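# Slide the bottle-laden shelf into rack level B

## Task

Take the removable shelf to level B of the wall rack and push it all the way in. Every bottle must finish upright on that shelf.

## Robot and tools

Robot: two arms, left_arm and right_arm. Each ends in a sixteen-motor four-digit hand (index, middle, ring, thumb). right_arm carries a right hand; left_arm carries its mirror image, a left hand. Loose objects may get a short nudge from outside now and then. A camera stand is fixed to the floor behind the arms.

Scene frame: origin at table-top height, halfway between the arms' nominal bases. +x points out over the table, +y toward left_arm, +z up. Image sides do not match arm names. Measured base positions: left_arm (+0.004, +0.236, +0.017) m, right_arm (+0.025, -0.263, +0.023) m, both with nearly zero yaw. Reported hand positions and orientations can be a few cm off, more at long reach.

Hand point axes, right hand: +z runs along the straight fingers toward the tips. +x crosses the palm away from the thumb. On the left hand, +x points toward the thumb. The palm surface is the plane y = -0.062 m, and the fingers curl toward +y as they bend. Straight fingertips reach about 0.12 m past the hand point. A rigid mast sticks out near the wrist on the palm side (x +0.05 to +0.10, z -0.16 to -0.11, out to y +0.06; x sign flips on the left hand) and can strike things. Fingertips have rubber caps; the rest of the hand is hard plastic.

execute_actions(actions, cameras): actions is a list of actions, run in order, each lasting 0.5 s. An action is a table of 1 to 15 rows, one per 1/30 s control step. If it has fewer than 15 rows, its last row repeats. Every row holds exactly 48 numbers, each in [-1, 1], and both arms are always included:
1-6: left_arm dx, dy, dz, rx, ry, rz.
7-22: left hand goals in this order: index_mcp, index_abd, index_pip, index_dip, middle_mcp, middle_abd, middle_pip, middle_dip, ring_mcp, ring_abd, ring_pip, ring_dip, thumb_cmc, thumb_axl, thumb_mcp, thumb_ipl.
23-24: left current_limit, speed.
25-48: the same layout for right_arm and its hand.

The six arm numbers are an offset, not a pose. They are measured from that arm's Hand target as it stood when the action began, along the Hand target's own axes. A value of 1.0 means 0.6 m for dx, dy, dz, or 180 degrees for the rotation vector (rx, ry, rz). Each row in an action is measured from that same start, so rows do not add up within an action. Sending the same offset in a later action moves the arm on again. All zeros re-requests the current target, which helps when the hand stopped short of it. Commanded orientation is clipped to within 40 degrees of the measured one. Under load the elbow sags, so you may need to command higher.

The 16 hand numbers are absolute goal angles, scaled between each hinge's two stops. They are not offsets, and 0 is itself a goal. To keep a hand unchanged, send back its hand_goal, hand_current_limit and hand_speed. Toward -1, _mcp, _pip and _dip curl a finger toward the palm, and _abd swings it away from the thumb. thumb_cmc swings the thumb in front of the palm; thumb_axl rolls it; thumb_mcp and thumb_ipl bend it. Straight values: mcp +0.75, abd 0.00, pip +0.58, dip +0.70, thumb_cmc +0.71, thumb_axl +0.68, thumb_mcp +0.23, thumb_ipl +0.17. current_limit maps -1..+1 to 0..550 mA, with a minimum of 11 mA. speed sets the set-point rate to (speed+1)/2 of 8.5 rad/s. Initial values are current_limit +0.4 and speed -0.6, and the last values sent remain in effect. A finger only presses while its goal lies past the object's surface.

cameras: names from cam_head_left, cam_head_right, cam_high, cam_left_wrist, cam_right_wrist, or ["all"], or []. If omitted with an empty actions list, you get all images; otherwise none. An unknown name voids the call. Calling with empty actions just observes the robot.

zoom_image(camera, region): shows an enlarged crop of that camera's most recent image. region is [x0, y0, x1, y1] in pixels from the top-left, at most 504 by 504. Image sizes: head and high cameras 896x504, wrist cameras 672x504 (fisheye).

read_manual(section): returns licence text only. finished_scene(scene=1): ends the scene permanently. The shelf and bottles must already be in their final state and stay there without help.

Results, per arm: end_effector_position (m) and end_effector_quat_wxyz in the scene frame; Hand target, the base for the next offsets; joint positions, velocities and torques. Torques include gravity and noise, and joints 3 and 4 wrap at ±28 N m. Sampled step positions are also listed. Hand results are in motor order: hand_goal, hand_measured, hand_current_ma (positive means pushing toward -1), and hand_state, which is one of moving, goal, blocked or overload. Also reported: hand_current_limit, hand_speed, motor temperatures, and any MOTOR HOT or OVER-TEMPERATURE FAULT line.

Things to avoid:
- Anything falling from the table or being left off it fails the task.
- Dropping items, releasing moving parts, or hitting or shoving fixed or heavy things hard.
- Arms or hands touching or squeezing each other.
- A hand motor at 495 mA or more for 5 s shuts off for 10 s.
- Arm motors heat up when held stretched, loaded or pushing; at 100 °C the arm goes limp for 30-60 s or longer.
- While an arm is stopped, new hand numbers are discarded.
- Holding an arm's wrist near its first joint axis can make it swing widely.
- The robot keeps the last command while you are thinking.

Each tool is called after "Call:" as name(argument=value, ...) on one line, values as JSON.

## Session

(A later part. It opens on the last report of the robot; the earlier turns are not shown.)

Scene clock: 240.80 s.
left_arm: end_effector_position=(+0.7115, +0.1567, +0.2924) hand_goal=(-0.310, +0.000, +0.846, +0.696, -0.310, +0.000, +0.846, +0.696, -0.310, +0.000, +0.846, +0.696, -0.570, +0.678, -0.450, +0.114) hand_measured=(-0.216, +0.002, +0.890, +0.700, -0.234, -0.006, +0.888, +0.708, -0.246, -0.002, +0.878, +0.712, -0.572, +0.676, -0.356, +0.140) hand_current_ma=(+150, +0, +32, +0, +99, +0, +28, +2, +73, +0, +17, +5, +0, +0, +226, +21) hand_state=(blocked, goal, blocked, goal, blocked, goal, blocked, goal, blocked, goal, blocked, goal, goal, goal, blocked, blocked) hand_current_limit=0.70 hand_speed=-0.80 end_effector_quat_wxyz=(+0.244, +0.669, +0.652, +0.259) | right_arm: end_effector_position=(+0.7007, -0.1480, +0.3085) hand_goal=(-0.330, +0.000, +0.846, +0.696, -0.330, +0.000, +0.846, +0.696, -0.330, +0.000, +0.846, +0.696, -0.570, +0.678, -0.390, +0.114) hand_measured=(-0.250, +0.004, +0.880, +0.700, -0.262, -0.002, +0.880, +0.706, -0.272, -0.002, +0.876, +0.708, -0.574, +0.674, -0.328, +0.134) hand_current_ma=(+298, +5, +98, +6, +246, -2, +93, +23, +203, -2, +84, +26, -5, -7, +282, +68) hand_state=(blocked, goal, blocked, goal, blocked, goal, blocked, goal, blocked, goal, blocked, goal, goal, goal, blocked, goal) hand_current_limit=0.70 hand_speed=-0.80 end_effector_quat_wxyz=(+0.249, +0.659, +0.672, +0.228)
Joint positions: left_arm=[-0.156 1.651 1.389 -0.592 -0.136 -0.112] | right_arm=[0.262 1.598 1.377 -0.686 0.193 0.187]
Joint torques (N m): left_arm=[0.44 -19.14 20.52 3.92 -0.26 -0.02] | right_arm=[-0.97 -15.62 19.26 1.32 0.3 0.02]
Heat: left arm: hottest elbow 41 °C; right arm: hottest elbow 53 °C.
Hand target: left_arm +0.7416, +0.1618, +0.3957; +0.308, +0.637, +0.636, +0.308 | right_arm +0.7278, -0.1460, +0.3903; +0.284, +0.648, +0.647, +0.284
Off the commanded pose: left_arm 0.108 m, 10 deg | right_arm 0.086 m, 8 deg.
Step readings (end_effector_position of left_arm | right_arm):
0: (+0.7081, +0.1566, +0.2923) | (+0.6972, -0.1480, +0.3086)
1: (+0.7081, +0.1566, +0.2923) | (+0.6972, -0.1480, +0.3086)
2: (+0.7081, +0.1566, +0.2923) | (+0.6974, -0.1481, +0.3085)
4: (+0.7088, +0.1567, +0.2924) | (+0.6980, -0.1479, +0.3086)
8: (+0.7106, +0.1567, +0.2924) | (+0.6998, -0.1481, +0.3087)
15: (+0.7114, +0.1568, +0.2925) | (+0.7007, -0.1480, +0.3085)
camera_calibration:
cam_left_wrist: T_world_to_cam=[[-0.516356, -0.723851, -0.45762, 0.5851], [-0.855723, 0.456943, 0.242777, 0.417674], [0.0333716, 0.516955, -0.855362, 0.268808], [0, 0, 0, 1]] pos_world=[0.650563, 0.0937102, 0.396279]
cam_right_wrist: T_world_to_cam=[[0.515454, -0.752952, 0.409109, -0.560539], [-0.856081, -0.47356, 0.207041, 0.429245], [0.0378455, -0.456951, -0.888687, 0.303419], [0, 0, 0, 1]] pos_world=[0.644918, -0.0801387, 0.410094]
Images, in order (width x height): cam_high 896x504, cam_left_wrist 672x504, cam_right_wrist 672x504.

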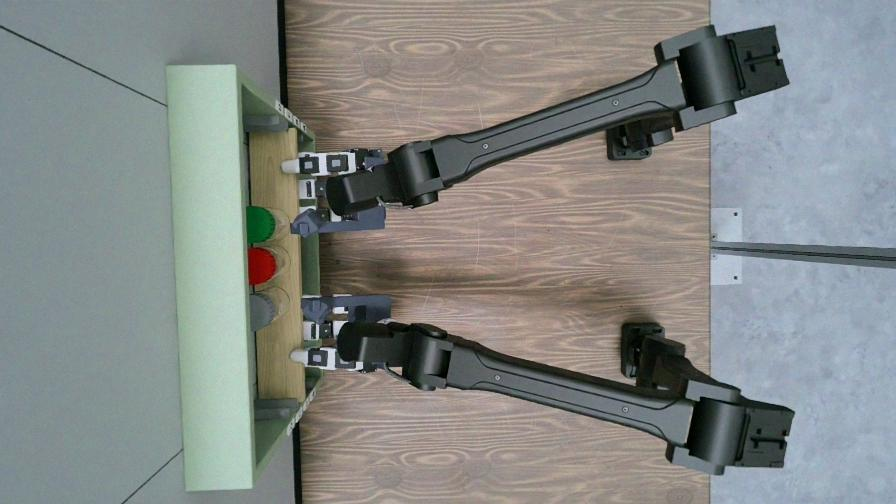

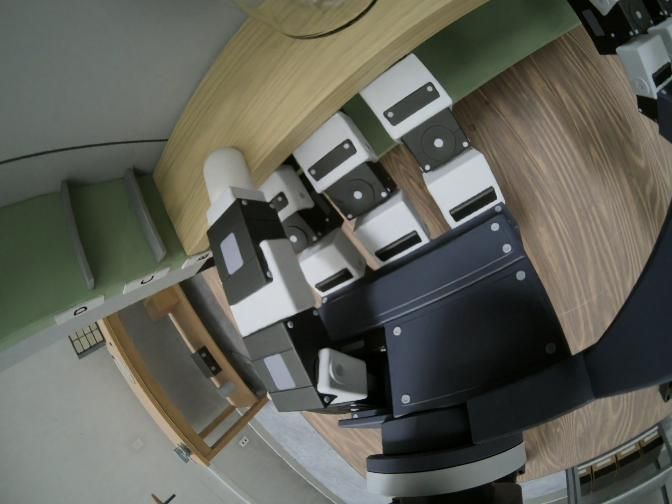

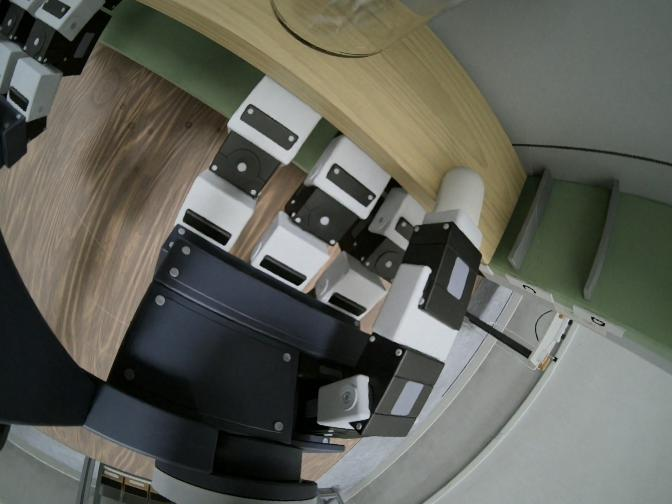

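Call:
execute_actions(actions=[[[0,0.0026,0.0033,0,0,0,-0.31,0,0.845,0.696,-0.31,0,0.845,0.696,-0.31,0,0.845,0.696,-0.571,0.678,-0.45,0.114,0.7,-0.8,0,0.003,0.0033,0,0,0,-0.33,0,0.845,0.696,-0.33,0,0.845,0.696,-0.33,0,0.845,0.696,-0.571,0.678,-0.39,0.114,0.7,-0.8]]])

Scene clock: 242.13 s.
left_arm: end_effector_position=(+0.7143, +0.1569, +0.2922) hand_goal=(-0.310, +0.000, +0.846, +0.696, -0.310, +0.000, +0.846, +0.696, -0.310, +0.000, +0.846, +0.696, -0.570, +0.678, -0.450, +0.114) hand_measured=(-0.216, +0.002, +0.890, +0.700, -0.234, -0.006, +0.888, +0.708, -0.246, -0.002, +0.878, +0.712, -0.572, +0.676, -0.356, +0.140) hand_current_ma=(+150, +0, +32, +0, +99, +0, +28, +2, +73, +0, +17, +5, +0, +0, +226, +21) hand_state=(blocked, goal, blocked, goal, blocked, goal, blocked, goal, blocked, goal, blocked, goal, goal, goal, blocked, blocked) hand_current_limit=0.70 hand_speed=-0.80 end_effector_quat_wxyz=(+0.244, +0.669, +0.652, +0.259) | right_arm: end_effector_position=(+0.7036, -0.1481, +0.3086) hand_goal=(-0.330, +0.000, +0.846, +0.696, -0.330, +0.000, +0.846, +0.696, -0.330, +0.000, +0.846, +0.696, -0.570, +0.678, -0.390, +0.114) hand_measured=(-0.250, +0.004, +0.880, +0.700, -0.262, -0.002, +0.880, +0.706, -0.272, -0.002, +0.876, +0.708, -0.574, +0.674, -0.328, +0.134) hand_current_ma=(+298, +5, +98, +6, +246, -2, +93, +22, +203, -2, +84, +26, -5, -7, +282, +68) hand_state=(blocked, goal, blocked, goal, blocked, goal, blocked, goal, blocked, goal, blocked, goal, goal, goal, blocked, goal) hand_current_limit=0.70 hand_speed=-0.80 end_effector_quat_wxyz=(+0.249, +0.659, +0.672, +0.228)
Joint positions: left_arm=[-0.155 1.658 1.397 -0.592 -0.136 -0.112] | right_arm=[0.26 1.605 1.385 -0.686 0.192 0.186]
Joint torques (N m): left_arm=[0.38 -19.31 20.53 3.89 -0.24 -0.02] | right_arm=[-0.67 -15.91 19.3 1.2 0.29 0.02]
Heat: left arm: hottest elbow 42 °C; right arm: hottest elbow 53 °C.
Hand target: left_arm +0.7441, +0.1619, +0.3955; +0.308, +0.637, +0.636, +0.308 | right_arm +0.7305, -0.1460, +0.3904; +0.284, +0.648, +0.647, +0.284
Off the commanded pose: left_arm 0.108 m, 10 deg | right_arm 0.086 m, 8 deg.
Step readings (end_effector_position of left_arm | right_arm):
0: (+0.7115, +0.1567, +0.2924) | (+0.7007, -0.1480, +0.3085)
1: (+0.7115, +0.1567, +0.2924) | (+0.7007, -0.1480, +0.3085)
2: (+0.7115, +0.1567, +0.2924) | (+0.7008, -0.1480, +0.3083)
4: (+0.7119, +0.1566, +0.2923) | (+0.7014, -0.1480, +0.3086)
8: (+0.7135, +0.1568, +0.2926) | (+0.7029, -0.1480, +0.3088)
15: (+0.7142, +0.1566, +0.2924) | (+0.7036, -0.1481, +0.3086)

Call:
execute_actions(actions=[[[0,0.0026,0.0033,0,0,0,-0.31,0,0.845,0.696,-0.31,0,0.845,0.696,-0.31,0,0.845,0.696,-0.571,0.678,-0.45,0.114,0.7,-0.8,0,0.003,0.0033,0,0,0,-0.33,0,0.845,0.696,-0.33,0,0.845,0.696,-0.33,0,0.845,0.696,-0.571,0.678,-0.39,0.114,0.7,-0.8]]], cameras=["cam_high","cam_left_wrist","cam_right_wrist"])

Call:
zoom_image(camera="cam_right_wrist", region=[440, 130, 600, 300])

Call:
zoom_image(camera="cam_left_wrist", region=[120, 130, 260, 300])

Call:
zoom_image(camera="cam_high", region=[230, 90, 370, 230])

Scene clock: 243.60 s.
left_arm: end_effector_position=(+0.7153, +0.1566, +0.2922) hand_goal=(-0.310, +0.000, +0.846, +0.696, -0.310, +0.000, +0.846, +0.696, -0.310, +0.000, +0.846, +0.696, -0.570, +0.678, -0.450, +0.114) hand_measured=(-0.216, +0.002, +0.890, +0.700, -0.234, -0.004, +0.888, +0.708, -0.244, -0.002, +0.878, +0.712, -0.572, +0.676, -0.356, +0.140) hand_current_ma=(+150, +0, +31, +0, +99, +0, +28, +3, +76, +0, +18, +5, +0, +0, +226, +21) hand_state=(blocked, goal, blocked, goal, blocked, goal, blocked, goal, blocked, goal, blocked, goal, goal, goal, blocked, blocked) hand_current_limit=0.70 hand_speed=-0.80 end_effector_quat_wxyz=(+0.244, +0.669, +0.652, +0.259) | right_arm: end_effector_position=(+0.7060, -0.1480, +0.3081) hand_goal=(-0.330, +0.000, +0.846, +0.696, -0.330, +0.000, +0.846, +0.696, -0.330, +0.000, +0.846, +0.696, -0.570, +0.678, -0.390, +0.114) hand_measured=(-0.250, +0.004, +0.880, +0.700, -0.262, -0.002, +0.880, +0.706, -0.272, -0.002, +0.876, +0.708, -0.572, +0.674, -0.328, +0.134) hand_current_ma=(+298, +6, +98, +6, +246, -2, +93, +19, +203, -2, +84, +26, -5, -6, +282, +68) hand_state=(blocked, goal, blocked, goal, blocked, goal, blocked, goal, blocked, goal, blocked, goal, goal, goal, blocked, goal) hand_current_limit=0.70 hand_speed=-0.80 end_effector_quat_wxyz=(+0.248, +0.660, +0.672, +0.228)
Joint positions: left_arm=[-0.155 1.661 1.401 -0.594 -0.136 -0.112] | right_arm=[0.259 1.611 1.393 -0.688 0.191 0.185]
Joint torques (N m): left_arm=[0.5 -19.08 20.74 3.86 -0.25 -0.02] | right_arm=[-0.85 -15.97 19.41 1.33 0.3 0.03]
Heat: left arm: hottest elbow 42 °C; right arm: hottest elbow 53 °C.
Hand target: left_arm +0.7465, +0.1618, +0.3956; +0.308, +0.637, +0.636, +0.308 | right_arm +0.7332, -0.1461, +0.3902; +0.284, +0.648, +0.647, +0.284
Off the commanded pose: left_arm 0.108 m, 10 deg | right_arm 0.087 m, 8 deg.
Step readings (end_effector_position of left_arm | right_arm):
0: (+0.7143, +0.1569, +0.2922) | (+0.7036, -0.1481, +0.3086)
1: (+0.7143, +0.1569, +0.2922) | (+0.7036, -0.1481, +0.3086)
2: (+0.7143, +0.1569, +0.2922) | (+0.7037, -0.1480, +0.3083)
4: (+0.7148, +0.1568, +0.2923) | (+0.7042, -0.1479, +0.3085)
8: (+0.7153, +0.1566, +0.2924) | (+0.7056, -0.1479, +0.3085)
15: (+0.7153, +0.1566, +0.2922) | (+0.7061, -0.1480, +0.3082)
camera_calibration:
cam_left_wrist: T_world_to_cam=[[-0.515996, -0.724181, -0.457505, 0.586647], [-0.855937, 0.456769, 0.24235, 0.421346], [0.0334686, 0.516647, -0.855544, 0.268599], [0, 0, 0, 1]] pos_world=[0.654363, 0.09361, 0.396079]
cam_right_wrist: T_world_to_cam=[[0.515419, -0.753277, 0.408554, -0.562859], [-0.856124, -0.473418, 0.207189, 0.433977], [0.0373462, -0.456562, -0.888908, 0.303351], [0, 0, 0, 1]] pos_world=[0.650318, -0.0800383, 0.409694]
Images, in order (width x height): cam_high 896x504, cam_left_wrist 672x504, cam_right_wrist 672x504.

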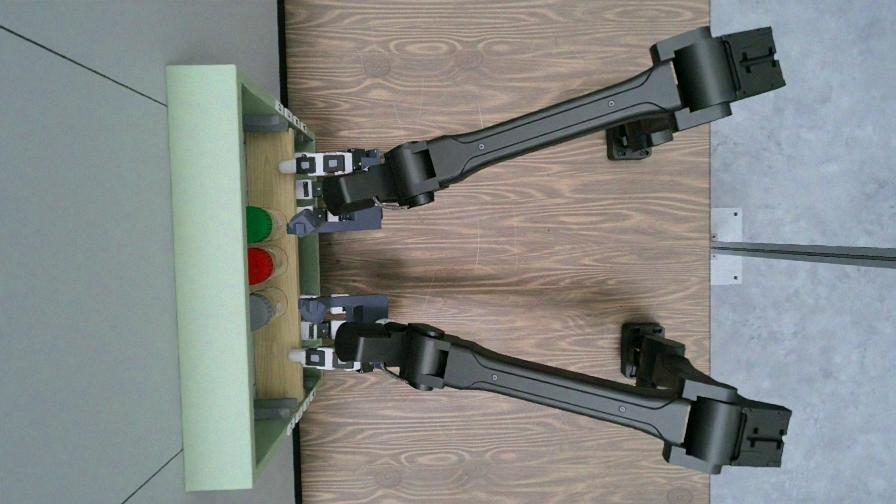

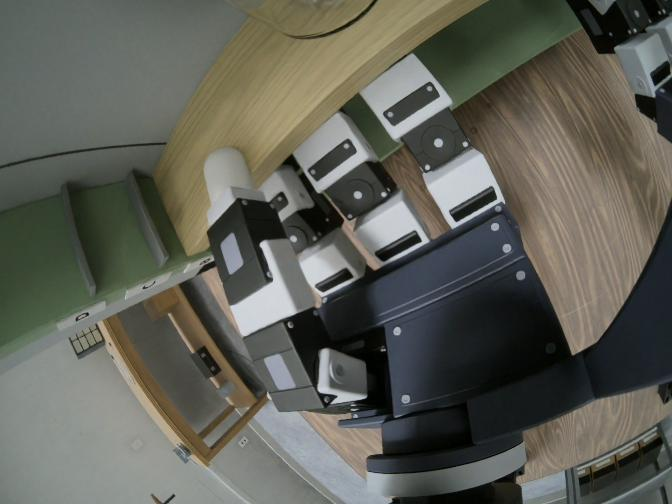

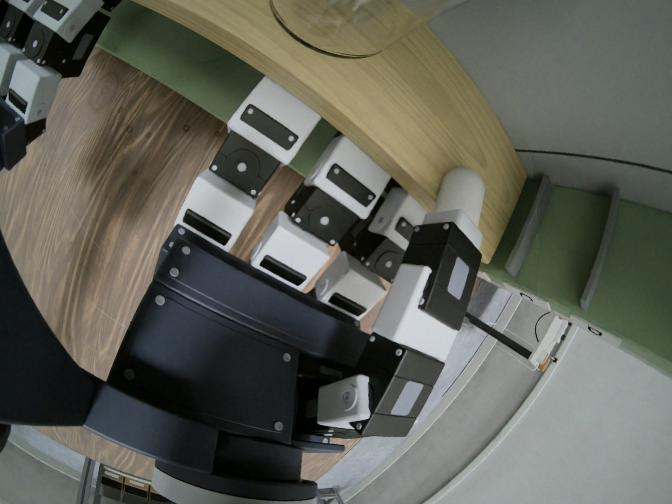

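Scaled by 2.965 from the camera's 672x504 image, which has a finer 960x720 frame.

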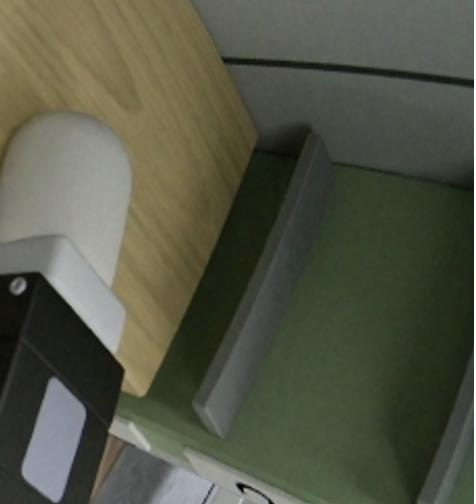

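Scaled by 2.965 from the camera's 672x504 image, which has a finer 960x720 frame.

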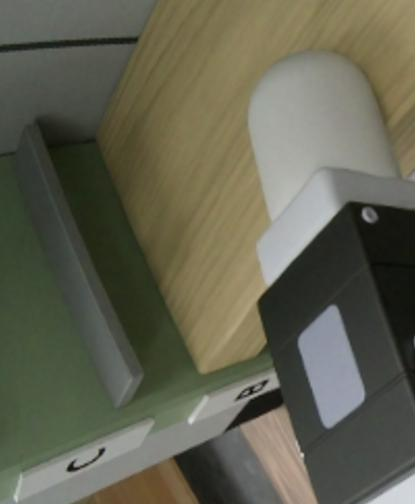

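Scaled by 3.600.

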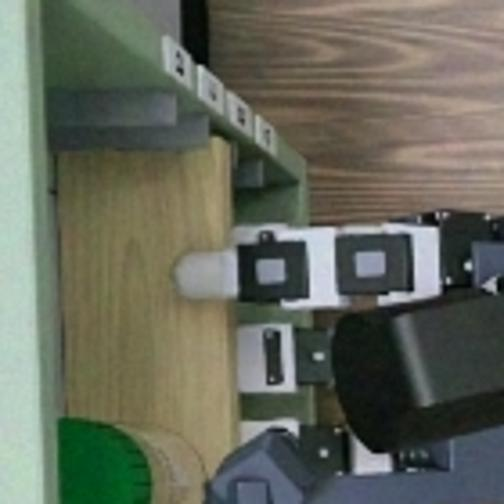

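Call:
execute_actions(actions=[[[0,0,0,0,0,0,-0.31,0,0.845,0.696,-0.31,0,0.845,0.696,-0.31,0,0.845,0.696,-0.571,0.678,-0.45,0.114,0.7,-0.8,0,0.003,0.0033,0,0,0,-0.33,0,0.845,0.696,-0.33,0,0.845,0.696,-0.33,0,0.845,0.696,-0.571,0.678,-0.39,0.114,0.7,-0.8]]])

Scene clock: 245.33 s.
left_arm: end_effector_position=(+0.7154, +0.1566, +0.2920) hand_goal=(-0.310, +0.000, +0.846, +0.696, -0.310, +0.000, +0.846, +0.696, -0.310, +0.000, +0.846, +0.696, -0.570, +0.678, -0.450, +0.114) hand_measured=(-0.216, +0.002, +0.890, +0.700, -0.234, -0.004, +0.888, +0.708, -0.244, -0.002, +0.878, +0.712, -0.572, +0.676, -0.356, +0.140) hand_current_ma=(+150, +0, +31, +0, +99, +0, +28, +3, +76, +0, +18, +5, +0, +0, +226, +21) hand_state=(blocked, goal, blocked, goal, blocked, goal, blocked, goal, blocked, goal, blocked, goal, goal, goal, blocked, blocked) hand_current_limit=0.70 hand_speed=-0.80 end_effector_quat_wxyz=(+0.244, +0.669, +0.652, +0.259) | right_arm: end_effector_position=(+0.7066, -0.1480, +0.3080) hand_goal=(-0.330, +0.000, +0.846, +0.696, -0.330, +0.000, +0.846, +0.696, -0.330, +0.000, +0.846, +0.696, -0.570, +0.678, -0.390, +0.114) hand_measured=(-0.250, +0.006, +0.880, +0.700, -0.262, -0.002, +0.880, +0.704, -0.272, -0.002, +0.876, +0.708, -0.572, +0.674, -0.328, +0.134) hand_current_ma=(+298, +7, +98, +6, +246, -2, +92, +17, +203, -2, +84, +26, -5, -6, +282, +68) hand_state=(blocked, goal, blocked, goal, blocked, goal, blocked, goal, blocked, goal, blocked, goal, goal, goal, blocked, goal) hand_current_limit=0.70 hand_speed=-0.80 end_effector_quat_wxyz=(+0.247, +0.660, +0.672, +0.227)
Joint positions: left_arm=[-0.155 1.661 1.401 -0.594 -0.136 -0.112] | right_arm=[0.259 1.613 1.396 -0.692 0.19 0.185]
Joint torques (N m): left_arm=[0.56 -19.25 20.77 3.9 -0.25 -0.02] | right_arm=[-0.97 -15.79 19.58 1.44 0.3 0.03]
Heat: left arm: hottest elbow 42 °C; right arm: hottest elbow 53 °C.
Hand target: left_arm +0.7466, +0.1618, +0.3955; +0.308, +0.637, +0.636, +0.308 | right_arm +0.7358, -0.1458, +0.3901; +0.283, +0.648, +0.648, +0.284
Off the commanded pose: left_arm 0.108 m, 10 deg | right_arm 0.087 m, 8 deg.
Step readings (end_effector_position of left_arm | right_arm):
0: (+0.7153, +0.1566, +0.2922) | (+0.7060, -0.1480, +0.3081)
1: (+0.7153, +0.1566, +0.2922) | (+0.7060, -0.1480, +0.3081)
2: (+0.7153, +0.1566, +0.2922) | (+0.7060, -0.1479, +0.3081)
4: (+0.7153, +0.1566, +0.2922) | (+0.7064, -0.1478, +0.3083)
8: (+0.7154, +0.1566, +0.2920) | (+0.7066, -0.1480, +0.3082)
15: (+0.7154, +0.1566, +0.2920) | (+0.7066, -0.1480, +0.3080)

Call:
execute_actions(actions=[[[0,-0.0131,0.0103,0,0,0,-0.31,0,0.845,0.696,-0.31,0,0.845,0.696,-0.31,0,0.845,0.696,-0.571,0.678,-0.45,0.114,0.7,-0.8,0,-0.0123,0.0113,0,0,0,-0.33,0,0.845,0.696,-0.33,0,0.845,0.696,-0.33,0,0.845,0.696,-0.571,0.678,-0.39,0.114,0.7,-0.8]],[[0,-0.0131,0.0103,0,0,0,-0.31,0,0.845,0.696,-0.31,0,0.845,0.696,-0.31,0,0.845,0.696,-0.571,0.678,-0.45,0.114,0.7,-0.8,0,-0.0123,0.0113,0,0,0,-0.33,0,0.845,0.696,-0.33,0,0.845,0.696,-0.33,0,0.845,0.696,-0.571,0.678,-0.39,0.114,0.7,-0.8]]])

Scene clock: 248.37 s.
left_arm: end_effector_position=(+0.7158, +0.1565, +0.2909) hand_goal=(-0.310, +0.000, +0.846, +0.696, -0.310, +0.000, +0.846, +0.696, -0.310, +0.000, +0.846, +0.696, -0.570, +0.678, -0.450, +0.114) hand_measured=(-0.216, +0.002, +0.888, +0.700, -0.234, -0.004, +0.888, +0.708, -0.244, -0.002, +0.878, +0.712, -0.572, +0.676, -0.356, +0.140) hand_current_ma=(+150, +0, +27, +0, +99, +0, +28, +3, +76, +0, +17, +5, +0, +0, +226, +21) hand_state=(blocked, goal, blocked, goal, blocked, goal, blocked, goal, blocked, goal, blocked, goal, goal, goal, blocked, blocked) hand_current_limit=0.70 hand_speed=-0.80 end_effector_quat_wxyz=(+0.244, +0.669, +0.653, +0.259) | right_arm: end_effector_position=(+0.7095, -0.1474, +0.3071) hand_goal=(-0.330, +0.000, +0.846, +0.696, -0.330, +0.000, +0.846, +0.696, -0.330, +0.000, +0.846, +0.696, -0.570, +0.678, -0.390, +0.114) hand_measured=(-0.250, +0.006, +0.878, +0.700, -0.262, +0.000, +0.878, +0.704, -0.272, +0.000, +0.876, +0.708, -0.570, +0.678, -0.328, +0.134) hand_current_ma=(+298, +8, +91, +6, +246, +0, +86, +14, +203, -1, +84, +26, +0, +0, +282, +68) hand_state=(blocked, goal, blocked, goal, blocked, goal, blocked, goal, blocked, goal, blocked, goal, goal, goal, blocked, goal) hand_current_limit=0.70 hand_speed=-0.80 end_effector_quat_wxyz=(+0.250, +0.659, +0.671, +0.231)
Joint positions: left_arm=[-0.155 1.663 1.401 -0.593 -0.136 -0.112] | right_arm=[0.258 1.619 1.396 -0.677 0.19 0.185]
Joint torques (N m): left_arm=[0.56 -18.26 17.8 5.96 -0.24 -0.02] | right_arm=[-0.79 -15.15 16.7 2.59 0.29 0.03]
Heat: left arm: hottest elbow 43 °C; right arm: hottest elbow 53 °C.
Hand target: left_arm +0.7465, +0.1617, +0.3755; +0.308, +0.637, +0.636, +0.308 | right_arm +0.7358, -0.1459, +0.3701; +0.283, +0.648, +0.648, +0.284
Off the commanded pose: left_arm 0.090 m, 10 deg | right_arm 0.068 m, 8 deg.
Step readings (end_effector_position of left_arm | right_arm):
0: (+0.7154, +0.1566, +0.2920) | (+0.7066, -0.1480, +0.3080)
1: (+0.7154, +0.1566, +0.2920) | (+0.7066, -0.1480, +0.3080)
2: (+0.7154, +0.1566, +0.2920) | (+0.7066, -0.1480, +0.3080)
4: (+0.7154, +0.1566, +0.2917) | (+0.7067, -0.1482, +0.3077)
8: (+0.7154, +0.1566, +0.2917) | (+0.7067, -0.1482, +0.3075)
15: (+0.7154, +0.1566, +0.2917) | (+0.7067, -0.1482, +0.3075)
16: (+0.7154, +0.1566, +0.2917) | (+0.7068, -0.1482, +0.3075)
17: (+0.7155, +0.1566, +0.2914) | (+0.7069, -0.1482, +0.3078)
19: (+0.7155, +0.1566, +0.2912) | (+0.7075, -0.1480, +0.3076)
23: (+0.7157, +0.1565, +0.2908) | (+0.7090, -0.1476, +0.3073)
30: (+0.7158, +0.1565, +0.2909) | (+0.7095, -0.1475, +0.3073)

Call:
execute_actions(actions=[[[0,-0.0131,0.0103,0,0,0,-0.31,0,0.845,0.696,-0.31,0,0.845,0.696,-0.31,0,0.845,0.696,-0.571,0.678,-0.45,0.114,0.7,-0.8,0,-0.0123,0.0113,0,0,0,-0.33,0,0.845,0.696,-0.33,0,0.845,0.696,-0.33,0,0.845,0.696,-0.571,0.678,-0.39,0.114,0.7,-0.8]],[[0,-0.0131,0.0103,0,0,0,-0.31,0,0.845,0.696,-0.31,0,0.845,0.696,-0.31,0,0.845,0.696,-0.571,0.678,-0.45,0.114,0.7,-0.8,0,-0.0123,0.0113,0,0,0,-0.33,0,0.845,0.696,-0.33,0,0.845,0.696,-0.33,0,0.845,0.696,-0.571,0.678,-0.39,0.114,0.7,-0.8]]])

Scene clock: 250.23 s.
left_arm: end_effector_position=(+0.7214, +0.1557, +0.2897) hand_goal=(-0.310, +0.000, +0.846, +0.696, -0.310, +0.000, +0.846, +0.696, -0.310, +0.000, +0.846, +0.696, -0.570, +0.678, -0.450, +0.114) hand_measured=(-0.216, +0.004, +0.880, +0.700, -0.234, -0.002, +0.886, +0.706, -0.244, -0.002, +0.878, +0.710, -0.570, +0.678, -0.356, +0.140) hand_current_ma=(+150, +0, +19, +0, +99, +0, +27, +2, +76, +0, +17, +3, +0, +0, +226, +21) hand_state=(blocked, goal, blocked, goal, blocked, goal, blocked, goal, blocked, goal, blocked, goal, goal, goal, blocked, blocked) hand_current_limit=0.70 hand_speed=-0.80 end_effector_quat_wxyz=(+0.251, +0.666, +0.651, +0.264) | right_arm: end_effector_position=(+0.7152, -0.1466, +0.3066) hand_goal=(-0.330, +0.000, +0.846, +0.696, -0.330, +0.000, +0.846, +0.696, -0.330, +0.000, +0.846, +0.696, -0.570, +0.678, -0.390, +0.114) hand_measured=(-0.252, +0.006, +0.874, +0.700, -0.262, +0.000, +0.876, +0.704, -0.272, +0.000, +0.876, +0.708, -0.568, +0.680, -0.328, +0.134) hand_current_ma=(+288, +8, +72, +6, +246, +0, +82, +14, +203, +0, +84, +26, +4, +5, +282, +73) hand_state=(blocked, goal, blocked, goal, blocked, goal, blocked, goal, blocked, goal, blocked, goal, goal, goal, blocked, blocked) hand_current_limit=0.70 hand_speed=-0.80 end_effector_quat_wxyz=(+0.254, +0.660, +0.665, +0.240)
Joint positions: left_arm=[-0.155 1.675 1.401 -0.561 -0.135 -0.112] | right_arm=[0.258 1.63 1.396 -0.645 0.19 0.192]
Joint torques (N m): left_arm=[0.56 -17.79 15.19 6.64 -0.23 -0.02] | right_arm=[-0.91 -15.09 14 3.15 0.26 -0.03]
Heat: left arm: hottest elbow 43 °C; right arm: hottest elbow 53 °C.
Hand target: left_arm +0.7465, +0.1619, +0.3556; +0.308, +0.637, +0.636, +0.308 | right_arm +0.7358, -0.1460, +0.3502; +0.284, +0.648, +0.648, +0.284
Off the commanded pose: left_arm 0.071 m, 9 deg | right_arm 0.048 m, 7 deg.
Step readings (end_effector_position of left_arm | right_arm):
0: (+0.7158, +0.1565, +0.2909) | (+0.7095, -0.1474, +0.3071)
1: (+0.7158, +0.1565, +0.2909) | (+0.7096, -0.1474, +0.3072)
2: (+0.7159, +0.1565, +0.2911) | (+0.7098, -0.1474, +0.3075)
4: (+0.7162, +0.1564, +0.2909) | (+0.7110, -0.1470, +0.3070)
8: (+0.7175, +0.1562, +0.2903) | (+0.7133, -0.1464, +0.3065)
15: (+0.7180, +0.1561, +0.2901) | (+0.7137, -0.1463, +0.3065)
16: (+0.7180, +0.1561, +0.2901) | (+0.7138, -0.1463, +0.3066)
17: (+0.7182, +0.1560, +0.2901) | (+0.7141, -0.1465, +0.3067)
19: (+0.7192, +0.1561, +0.2901) | (+0.7149, -0.1463, +0.3064)
23: (+0.7210, +0.1558, +0.2897) | (+0.7151, -0.1465, +0.3067)
30: (+0.7214, +0.1557, +0.2897) | (+0.7152, -0.1466, +0.3066)

Call:
execute_actions(actions=[[[0,-0.0234,-0.0028,0.008,0,0,-0.31,0,0.845,0.696,-0.31,0,0.845,0.696,-0.31,0,0.845,0.696,-0.571,0.678,-0.45,0.114,0.7,-0.8,0,-0.0236,-0.001,0.008,0,0,-0.33,0,0.845,0.696,-0.33,0,0.845,0.696,-0.33,0,0.845,0.696,-0.571,0.678,-0.39,0.114,0.7,-0.8]]], cameras=["all"])

Call:
zoom_image(camera="cam_head_right", region=[380, 20, 560, 150])

Call:
zoom_image(camera="cam_right_wrist", region=[440, 130, 600, 300])

Call:
zoom_image(camera="cam_left_wrist", region=[120, 130, 260, 300])

Scene clock: 252.00 s.
left_arm: end_effector_position=(+0.7213, +0.1557, +0.2894) hand_goal=(-0.310, +0.000, +0.846, +0.696, -0.310, +0.000, +0.846, +0.696, -0.310, +0.000, +0.846, +0.696, -0.570, +0.678, -0.450, +0.114) hand_measured=(-0.216, +0.004, +0.880, +0.698, -0.234, -0.002, +0.886, +0.706, -0.244, -0.002, +0.878, +0.710, -0.570, +0.678, -0.356, +0.140) hand_current_ma=(+150, +0, +18, +0, +99, +0, +27, +2, +76, +0, +17, +3, +0, +0, +226, +21) hand_state=(blocked, goal, blocked, goal, blocked, goal, blocked, goal, blocked, goal, blocked, goal, goal, goal, blocked, blocked) hand_current_limit=0.70 hand_speed=-0.80 end_effector_quat_wxyz=(+0.251, +0.666, +0.651, +0.264) | right_arm: end_effector_position=(+0.7147, -0.1468, +0.3039) hand_goal=(-0.330, +0.000, +0.846, +0.696, -0.330, +0.000, +0.846, +0.696, -0.330, +0.000, +0.846, +0.696, -0.570, +0.678, -0.390, +0.114) hand_measured=(-0.254, +0.006, +0.872, +0.696, -0.262, +0.000, +0.876, +0.704, -0.272, +0.000, +0.876, +0.708, -0.568, +0.680, -0.328, +0.136) hand_current_ma=(+286, +8, +66, +0, +245, +0, +82, +14, +203, +0, +84, +26, +4, +5, +282, +77) hand_state=(blocked, goal, blocked, goal, blocked, goal, blocked, goal, blocked, goal, blocked, goal, goal, goal, blocked, blocked) hand_current_limit=0.70 hand_speed=-0.80 end_effector_quat_wxyz=(+0.254, +0.660, +0.665, +0.241)
Joint positions: left_arm=[-0.155 1.675 1.4 -0.561 -0.135 -0.112] | right_arm=[0.258 1.63 1.388 -0.635 0.19 0.192]
Joint torques (N m): left_arm=[0.32 -18.55 13.14 6.11 -0.18 -0.08] | right_arm=[-0.73 -15.62 12.64 2.39 0.18 0.04]
Heat: left arm: hottest elbow 43 °C; right arm: hottest elbow 52 °C.
Hand target: left_arm +0.7365, +0.1619, +0.3456; +0.300, +0.640, +0.640, +0.300 | right_arm +0.7257, -0.1460, +0.3402; +0.275, +0.651, +0.651, +0.276
Off the commanded pose: left_arm 0.059 m, 8 deg | right_arm 0.038 m, 5 deg.
Step readings (end_effector_position of left_arm | right_arm):
0: (+0.7214, +0.1557, +0.2897) | (+0.7152, -0.1466, +0.3066)
1: (+0.7214, +0.1557, +0.2897) | (+0.7151, -0.1467, +0.3064)
2: (+0.7214, +0.1557, +0.2897) | (+0.7149, -0.1467, +0.3056)
4: (+0.7214, +0.1557, +0.2897) | (+0.7148, -0.1468, +0.3049)
8: (+0.7214, +0.1557, +0.2897) | (+0.7147, -0.1468, +0.3042)
15: (+0.7213, +0.1557, +0.2894) | (+0.7147, -0.1468, +0.3039)
camera_calibration:
cam_left_wrist: T_world_to_cam=[[-0.507449, -0.726202, -0.463818, 0.583841], [-0.86031, 0.45735, 0.225163, 0.435619], [0.0486137, 0.513285, -0.85684, 0.25648], [0, 0, 0, 1]] pos_world=[0.658568, 0.0931086, 0.392473]
cam_right_wrist: T_world_to_cam=[[0.499492, -0.761348, 0.413348, -0.556005], [-0.864238, -0.470959, 0.176889, 0.458236], [0.0599963, -0.445586, -0.893227, 0.286539], [0, 0, 0, 1]] pos_world=[0.656554, -0.0798255, 0.404712]

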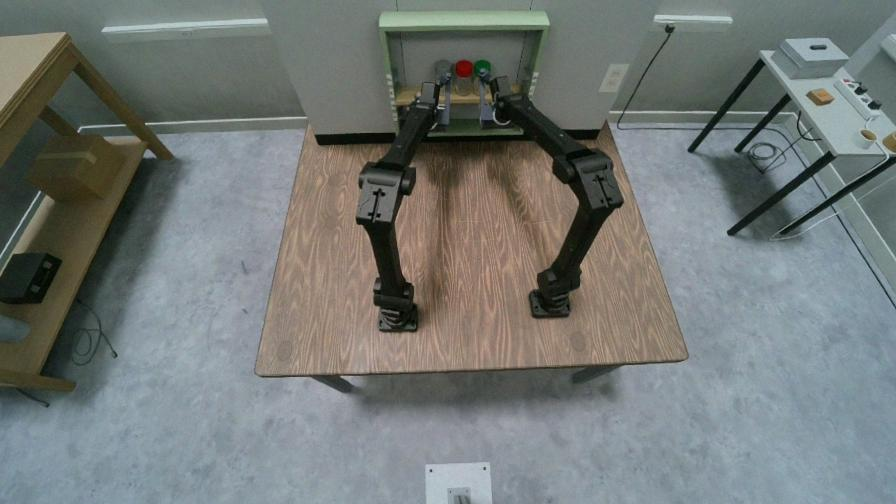

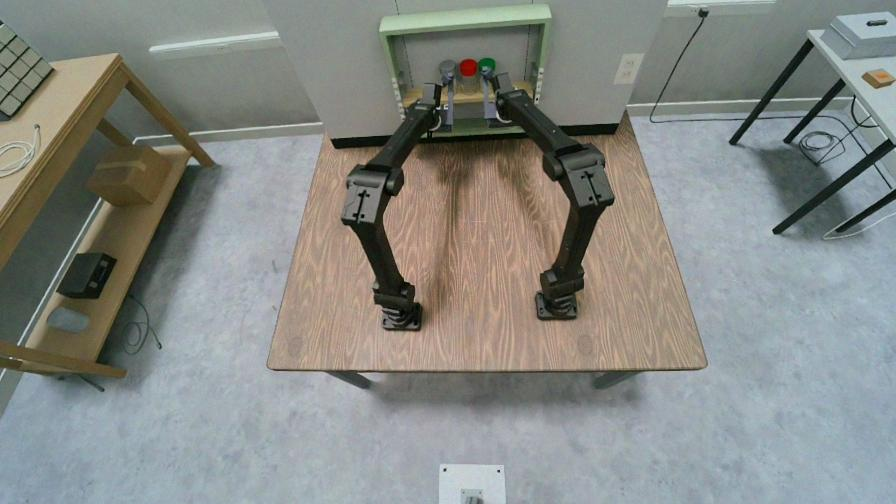

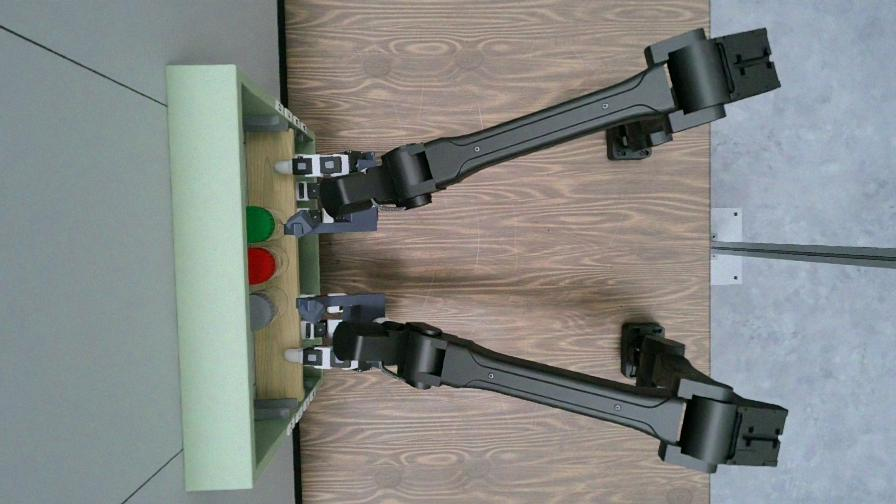

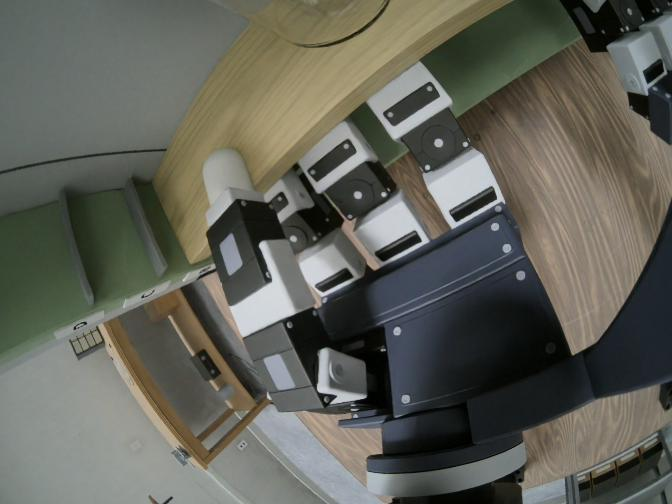

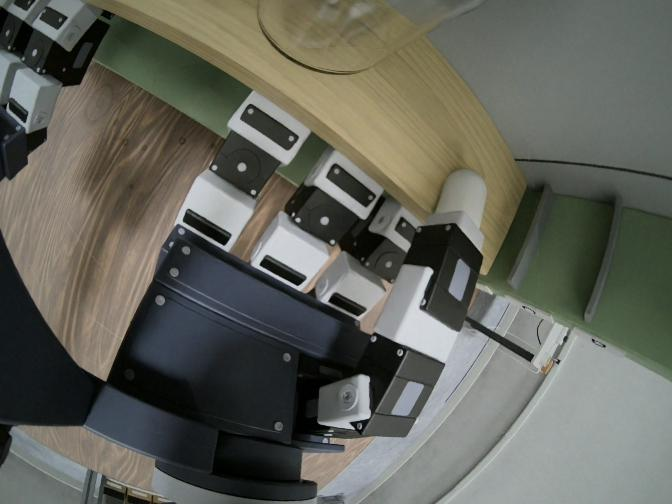

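Scaled by 2.800.

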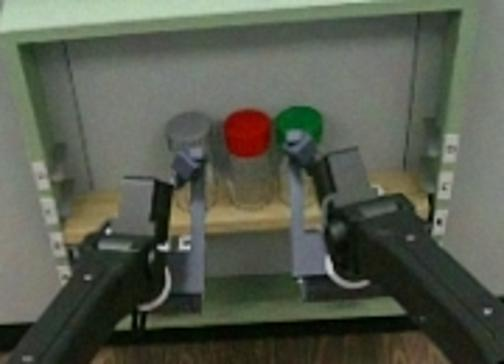

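Scaled by 2.965 from the camera's 672x504 image, which has a finer 960x720 frame.

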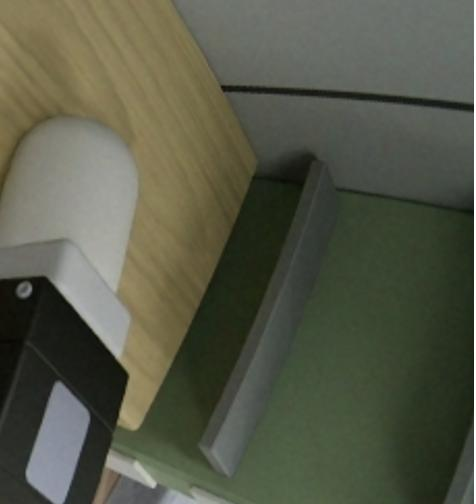

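Scaled by 2.965 from the camera's 672x504 image, which has a finer 960x720 frame.

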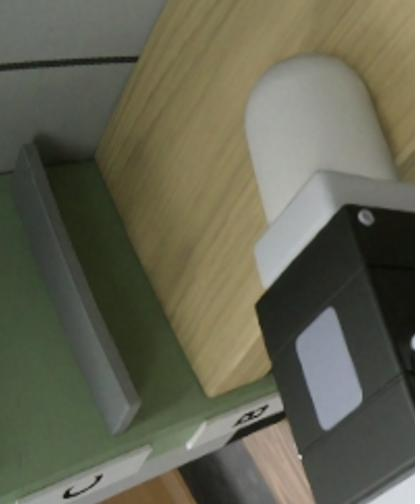

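Call:
execute_actions(actions=[[[0,-0.0107,0.0002,0.010,0,0,-0.31,0,0.845,0.696,-0.31,0,0.845,0.696,-0.31,0,0.845,0.696,-0.571,0.678,-0.45,0.114,0.7,-0.8,0,-0.0106,0.001,0.012,0,0,-0.33,0,0.845,0.696,-0.33,0,0.845,0.696,-0.33,0,0.845,0.696,-0.571,0.678,-0.39,0.114,0.7,-0.8]]])

Scene clock: 253.70 s.
left_arm: end_effector_position=(+0.7214, +0.1555, +0.2888) hand_goal=(-0.310, +0.000, +0.846, +0.696, -0.310, +0.000, +0.846, +0.696, -0.310, +0.000, +0.846, +0.696, -0.570, +0.678, -0.450, +0.114) hand_measured=(-0.216, +0.004, +0.880, +0.698, -0.234, +0.000, +0.886, +0.706, -0.244, +0.000, +0.880, +0.710, -0.570, +0.678, -0.356, +0.140) hand_current_ma=(+150, +0, +18, +0, +99, +0, +27, +2, +78, +0, +18, +3, +0, +0, +226, +21) hand_state=(blocked, goal, blocked, goal, blocked, goal, blocked, goal, blocked, goal, blocked, goal, goal, goal, blocked, blocked) hand_current_limit=0.70 hand_speed=-0.80 end_effector_quat_wxyz=(+0.251, +0.666, +0.651, +0.263) | right_arm: end_effector_position=(+0.7140, -0.1460, +0.3013) hand_goal=(-0.330, +0.000, +0.846, +0.696, -0.330, +0.000, +0.846, +0.696, -0.330, +0.000, +0.846, +0.696, -0.570, +0.678, -0.390, +0.114) hand_measured=(-0.254, +0.006, +0.870, +0.696, -0.262, +0.000, +0.876, +0.704, -0.272, +0.000, +0.876, +0.708, -0.568, +0.680, -0.328, +0.136) hand_current_ma=(+285, +8, +63, -1, +244, +0, +78, +14, +203, +0, +84, +26, +4, +5, +282, +78) hand_state=(blocked, goal, blocked, goal, blocked, goal, blocked, goal, blocked, goal, blocked, goal, goal, goal, blocked, blocked) hand_current_limit=0.70 hand_speed=-0.80 end_effector_quat_wxyz=(+0.250, +0.660, +0.667, +0.240)
Joint positions: left_arm=[-0.155 1.676 1.4 -0.561 -0.134 -0.113] | right_arm=[0.258 1.631 1.388 -0.642 0.183 0.194]
Joint torques (N m): left_arm=[0.15 -18.67 13.65 4.44 -0.1 -0.11] | right_arm=[-0.79 -15.74 13.39 0.92 0.16 0.08]
Heat: left arm: hottest elbow 43 °C; right arm: hottest elbow 52 °C.
Hand target: left_arm +0.7325, +0.1618, +0.3405; +0.290, +0.645, +0.644, +0.290 | right_arm +0.7218, -0.1460, +0.3351; +0.263, +0.656, +0.656, +0.264
Off the commanded pose: left_arm 0.053 m, 6 deg | right_arm 0.035 m, 3 deg.
Step readings (end_effector_position of left_arm | right_arm):
0: (+0.7213, +0.1557, +0.2894) | (+0.7147, -0.1468, +0.3039)
1: (+0.7213, +0.1557, +0.2894) | (+0.7147, -0.1468, +0.3039)
2: (+0.7213, +0.1557, +0.2894) | (+0.7147, -0.1468, +0.3039)
4: (+0.7213, +0.1556, +0.2894) | (+0.7145, -0.1469, +0.3035)
8: (+0.7214, +0.1556, +0.2891) | (+0.7140, -0.1463, +0.3025)
15: (+0.7214, +0.1555, +0.2888) | (+0.7140, -0.1460, +0.3013)

Call:
execute_actions(actions=[[[0,-0.0148,0.0024,0.010,0,0,-0.31,0,0.845,0.696,-0.31,0,0.845,0.696,-0.31,0,0.845,0.696,-0.571,0.678,-0.45,0.114,0.7,-0.8,0,-0.0145,0.004,0.008,0,0,-0.33,0,0.845,0.696,-0.33,0,0.845,0.696,-0.33,0,0.845,0.696,-0.571,0.678,-0.39,0.114,0.7,-0.8]]])

Scene clock: 255.33 s.
left_arm: end_effector_position=(+0.7206, +0.1547, +0.2828) hand_goal=(-0.310, +0.000, +0.846, +0.696, -0.310, +0.000, +0.846, +0.696, -0.310, +0.000, +0.846, +0.696, -0.570, +0.678, -0.450, +0.114) hand_measured=(-0.218, +0.004, +0.878, +0.698, -0.234, +0.000, +0.886, +0.706, -0.242, +0.000, +0.880, +0.710, -0.570, +0.678, -0.356, +0.140) hand_current_ma=(+146, +0, +17, +0, +99, +0, +27, +2, +81, +0, +19, +3, +0, +0, +226, +21) hand_state=(blocked, goal, blocked, goal, blocked, goal, blocked, goal, blocked, goal, blocked, goal, goal, goal, blocked, blocked) hand_current_limit=0.70 hand_speed=-0.80 end_effector_quat_wxyz=(+0.247, +0.670, +0.652, +0.257) | right_arm: end_effector_position=(+0.7119, -0.1463, +0.2945) hand_goal=(-0.330, +0.000, +0.846, +0.696, -0.330, +0.000, +0.846, +0.696, -0.330, +0.000, +0.846, +0.696, -0.570, +0.678, -0.390, +0.114) hand_measured=(-0.254, +0.006, +0.870, +0.696, -0.262, +0.000, +0.868, +0.700, -0.274, +0.000, +0.874, +0.708, -0.566, +0.680, -0.328, +0.138) hand_current_ma=(+285, +8, +63, -1, +241, +1, +58, +7, +190, +0, +72, +24, +5, +6, +282, +85) hand_state=(blocked, goal, blocked, goal, blocked, goal, blocked, goal, blocked, goal, blocked, goal, goal, goal, blocked, blocked) hand_current_limit=0.70 hand_speed=-0.80 end_effector_quat_wxyz=(+0.242, +0.663, +0.669, +0.232)
Joint positions: left_arm=[-0.155 1.68 1.4 -0.573 -0.128 -0.112] | right_arm=[0.258 1.635 1.388 -0.661 0.179 0.199]
Joint torques (N m): left_arm=[0.32 -19.19 13.37 3.52 -0.17 -0.18] | right_arm=[-0.67 -16.38 12.77 0.9 0.2 0.07]
Heat: left arm: hottest elbow 43 °C; right arm: hottest elbow 52 °C.
Hand target: left_arm +0.7276, +0.1618, +0.3331; +0.280, +0.650, +0.649, +0.280 | right_arm +0.7171, -0.1460, +0.3273; +0.255, +0.660, +0.659, +0.255
Off the commanded pose: left_arm 0.051 m, 5 deg | right_arm 0.033 m, 3 deg.
Step readings (end_effector_position of left_arm | right_arm):
0: (+0.7214, +0.1555, +0.2888) | (+0.7140, -0.1460, +0.3013)
1: (+0.7213, +0.1555, +0.2887) | (+0.7139, -0.1460, +0.3012)
2: (+0.7211, +0.1555, +0.2883) | (+0.7137, -0.1459, +0.3008)
4: (+0.7208, +0.1550, +0.2861) | (+0.7128, -0.1462, +0.2993)
8: (+0.7206, +0.1547, +0.2828) | (+0.7120, -0.1462, +0.2946)
15: (+0.7206, +0.1547, +0.2828) | (+0.7119, -0.1463, +0.2945)

Call:
execute_actions(actions=[[[0,0,0,0,0,0,-0.31,0,0.845,0.696,-0.31,0,0.845,0.696,-0.31,0,0.845,0.696,-0.571,0.678,-0.25,0.114,0.7,-0.85,0,0,0,0,0,0,-0.33,0,0.845,0.696,-0.33,0,0.845,0.696,-0.33,0,0.845,0.696,-0.571,0.678,-0.22,0.114,0.7,-0.85]],[[0,0,0,0,0,0,-0.31,0,0.845,0.696,-0.31,0,0.845,0.696,-0.31,0,0.845,0.696,-0.571,0.678,0.05,0.114,0.7,-0.8,0,0,0,0,0,0,-0.33,0,0.845,0.696,-0.33,0,0.845,0.696,-0.33,0,0.845,0.696,-0.571,0.678,0.05,0.114,0.7,-0.8]],[[0,0,0,0,0,0,-0.31,0,0.845,0.696,-0.31,0,0.845,0.696,-0.31,0,0.845,0.696,-0.571,0.678,0.226,0.168,0.7,-0.8,0,0,0,0,0,0,-0.33,0,0.845,0.696,-0.33,0,0.845,0.696,-0.33,0,0.845,0.696,-0.571,0.678,0.226,0.168,0.7,-0.8]]], cameras=["all"])

Call:
zoom_image(camera="cam_right_wrist", region=[400, 100, 600, 300])

Call:
zoom_image(camera="cam_left_wrist", region=[100, 100, 300, 300])

Call:
zoom_image(camera="cam_head_right", region=[380, 20, 560, 150])

Scene clock: 258.57 s.
left_arm: end_effector_position=(+0.7204, +0.1544, +0.2824) hand_goal=(-0.310, +0.000, +0.846, +0.696, -0.310, +0.000, +0.846, +0.696, -0.310, +0.000, +0.846, +0.696, -0.570, +0.678, +0.226, +0.168) hand_measured=(-0.224, +0.004, +0.878, +0.700, -0.236, +0.000, +0.886, +0.706, -0.242, +0.000, +0.880, +0.710, -0.570, +0.678, +0.216, +0.164) hand_current_ma=(+129, +0, +17, +0, +95, +0, +25, +2, +81, +0, +19, +3, +0, +0, -3, +0) hand_state=(blocked, goal, blocked, goal, blocked, goal, blocked, goal, blocked, goal, blocked, goal, goal, goal, goal, goal) hand_current_limit=0.70 hand_speed=-0.80 end_effector_quat_wxyz=(+0.247, +0.670, +0.652, +0.255) | right_arm: end_effector_position=(+0.7115, -0.1463, +0.2938) hand_goal=(-0.330, +0.000, +0.846, +0.696, -0.330, +0.000, +0.846, +0.696, -0.330, +0.000, +0.846, +0.696, -0.570, +0.678, +0.226, +0.168) hand_measured=(-0.264, +0.004, +0.868, +0.696, -0.272, +0.000, +0.868, +0.700, -0.280, +0.000, +0.870, +0.706, -0.566, +0.680, +0.218, +0.164) hand_current_ma=(+238, +7, +53, -1, +201, +1, +58, +7, +164, +0, +61, +22, +5, +4, -22, -8) hand_state=(blocked, goal, blocked, goal, blocked, goal, blocked, goal, blocked, goal, blocked, goal, goal, goal, goal, goal) hand_current_limit=0.70 hand_speed=-0.80 end_effector_quat_wxyz=(+0.241, +0.664, +0.669, +0.231)
Joint positions: left_arm=[-0.155 1.68 1.4 -0.574 -0.126 -0.112] | right_arm=[0.258 1.635 1.388 -0.664 0.178 0.2]
Joint torques (N m): left_arm=[0.15 -19.08 13.37 3.62 -0.23 -0.17] | right_arm=[-0.73 -16.15 12.68 1.1 0.23 0.09]
Heat: left arm: hottest elbow 43 °C; right arm: hottest elbow 52 °C.
Hand target: left_arm +0.7276, +0.1618, +0.3331; +0.280, +0.650, +0.649, +0.280 | right_arm +0.7171, -0.1460, +0.3273; +0.255, +0.660, +0.659, +0.255
Off the commanded pose: left_arm 0.052 m, 5 deg | right_arm 0.034 m, 3 deg.
Step readings (end_effector_position of left_arm | right_arm):
0: (+0.7206, +0.1547, +0.2828) | (+0.7119, -0.1463, +0.2945)
1: (+0.7206, +0.1547, +0.2828) | (+0.7119, -0.1463, +0.2945)
2: (+0.7206, +0.1547, +0.2828) | (+0.7119, -0.1463, +0.2945)
4: (+0.7206, +0.1547, +0.2828) | (+0.7119, -0.1463, +0.2945)
8: (+0.7206, +0.1547, +0.2827) | (+0.7117, -0.1462, +0.2942)
15: (+0.7204, +0.1544, +0.2824) | (+0.7115, -0.1463, +0.2938)
16: (+0.7204, +0.1544, +0.2824) | (+0.7115, -0.1463, +0.2938)
17: (+0.7204, +0.1544, +0.2824) | (+0.7115, -0.1463, +0.2938)
19: (+0.7204, +0.1544, +0.2824) | (+0.7115, -0.1463, +0.2938)
23: (+0.7204, +0.1544, +0.2824) | (+0.7115, -0.1463, +0.2938)
30: (+0.7204, +0.1544, +0.2824) | (+0.7115, -0.1463, +0.2938)
31: (+0.7204, +0.1544, +0.2824) | (+0.7115, -0.1463, +0.2938)
32: (+0.7204, +0.1544, +0.2824) | (+0.7115, -0.1463, +0.2938)
34: (+0.7204, +0.1544, +0.2824) | (+0.7115, -0.1463, +0.2938)
38: (+0.7204, +0.1544, +0.2824) | (+0.7115, -0.1463, +0.2938)
45: (+0.7204, +0.1544, +0.2824) | (+0.7115, -0.1463, +0.2938)
camera_calibration:
cam_left_wrist: T_world_to_cam=[[-0.520425, -0.724855, -0.451378, 0.584833], [-0.853206, 0.462829, 0.240478, 0.426723], [0.0345994, 0.510269, -0.859318, 0.262431], [0, 0, 0, 1]] pos_world=[0.659365, 0.0925088, 0.386876]
cam_right_wrist: T_world_to_cam=[[0.514685, -0.76249, 0.392057, -0.554538], [-0.856867, -0.473259, 0.204464, 0.443741], [0.0296427, -0.441175, -0.896931, 0.301258], [0, 0, 0, 1]] pos_world=[0.656709, -0.0799182, 0.39689]

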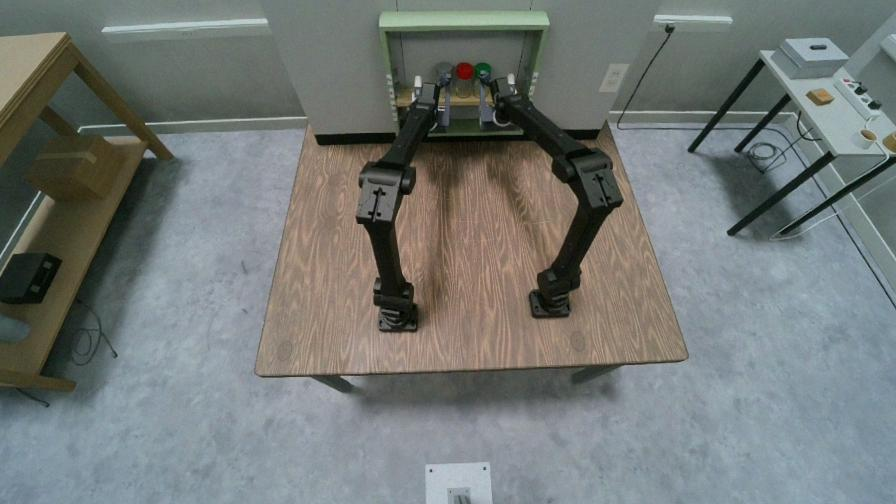

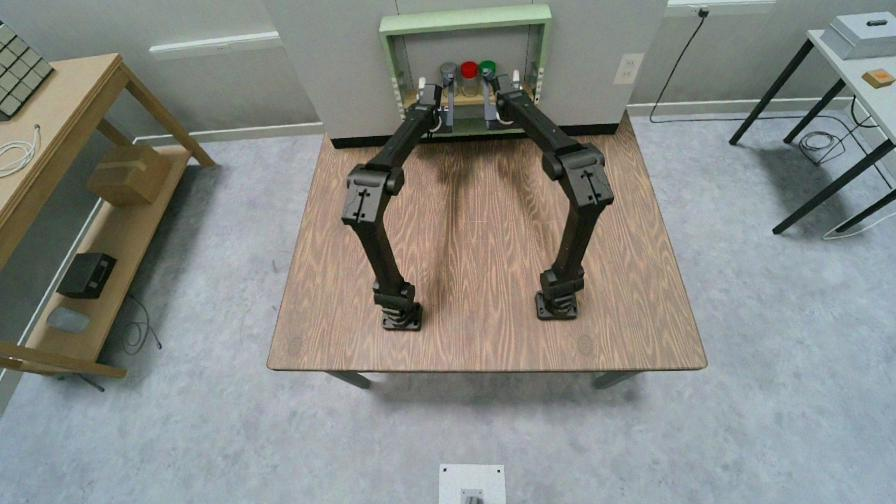

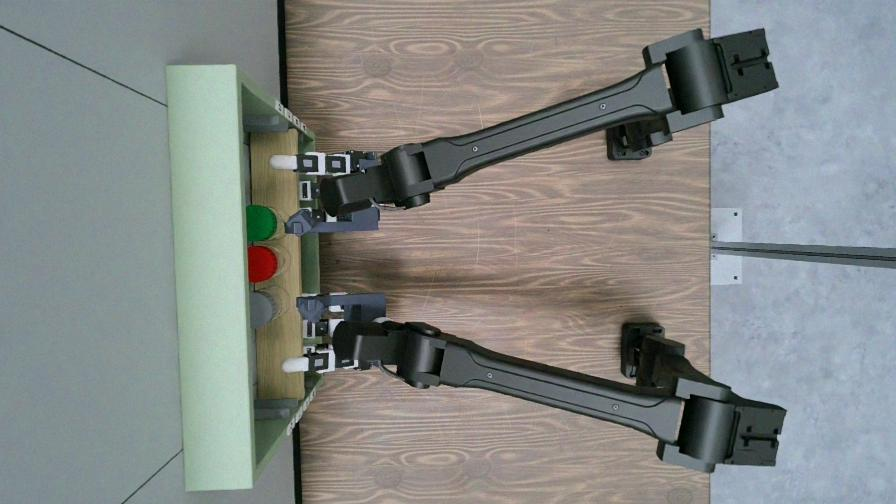

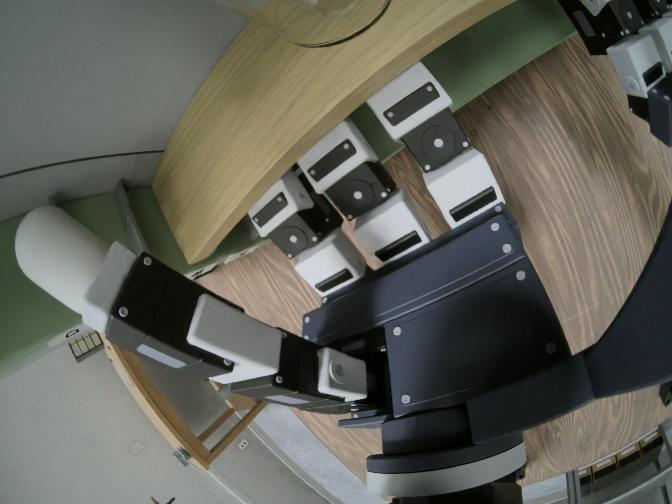

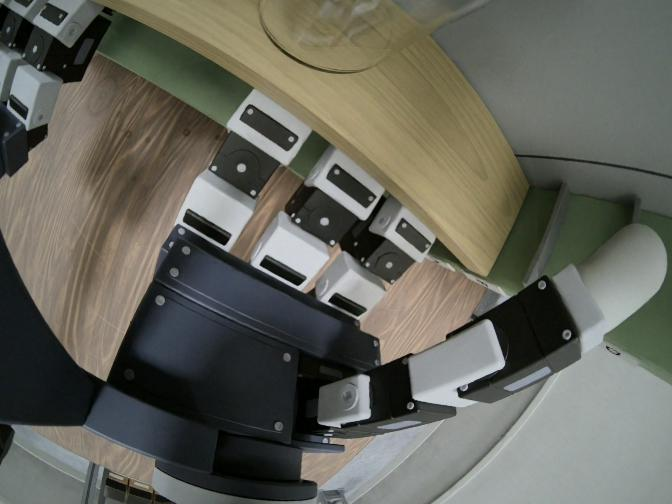

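Scaled by 2.520 from the camera's 672x504 image, which has a finer 960x720 frame.

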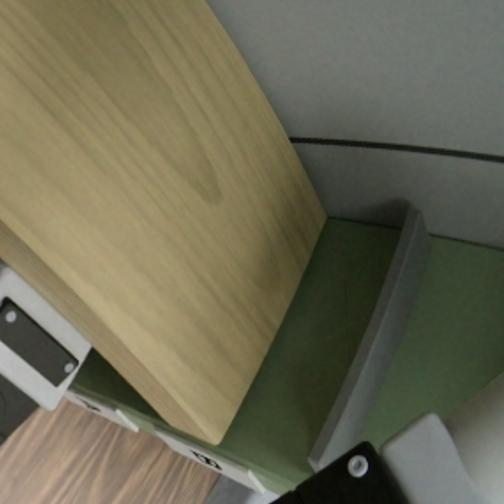

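Scaled by 2.520 from the camera's 672x504 image, which has a finer 960x720 frame.

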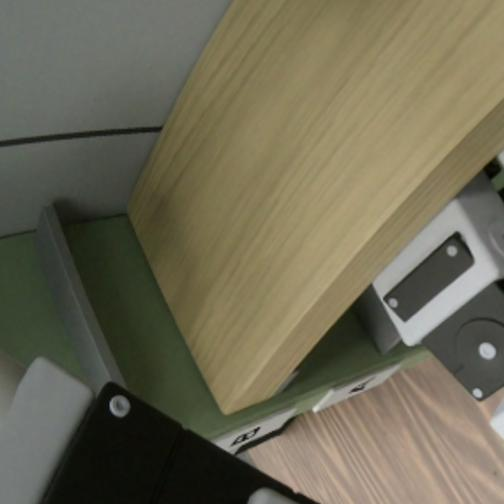

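Scaled by 2.800.

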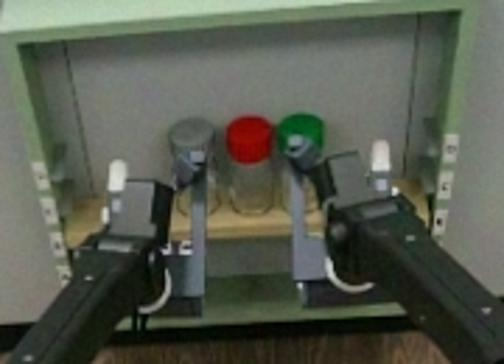

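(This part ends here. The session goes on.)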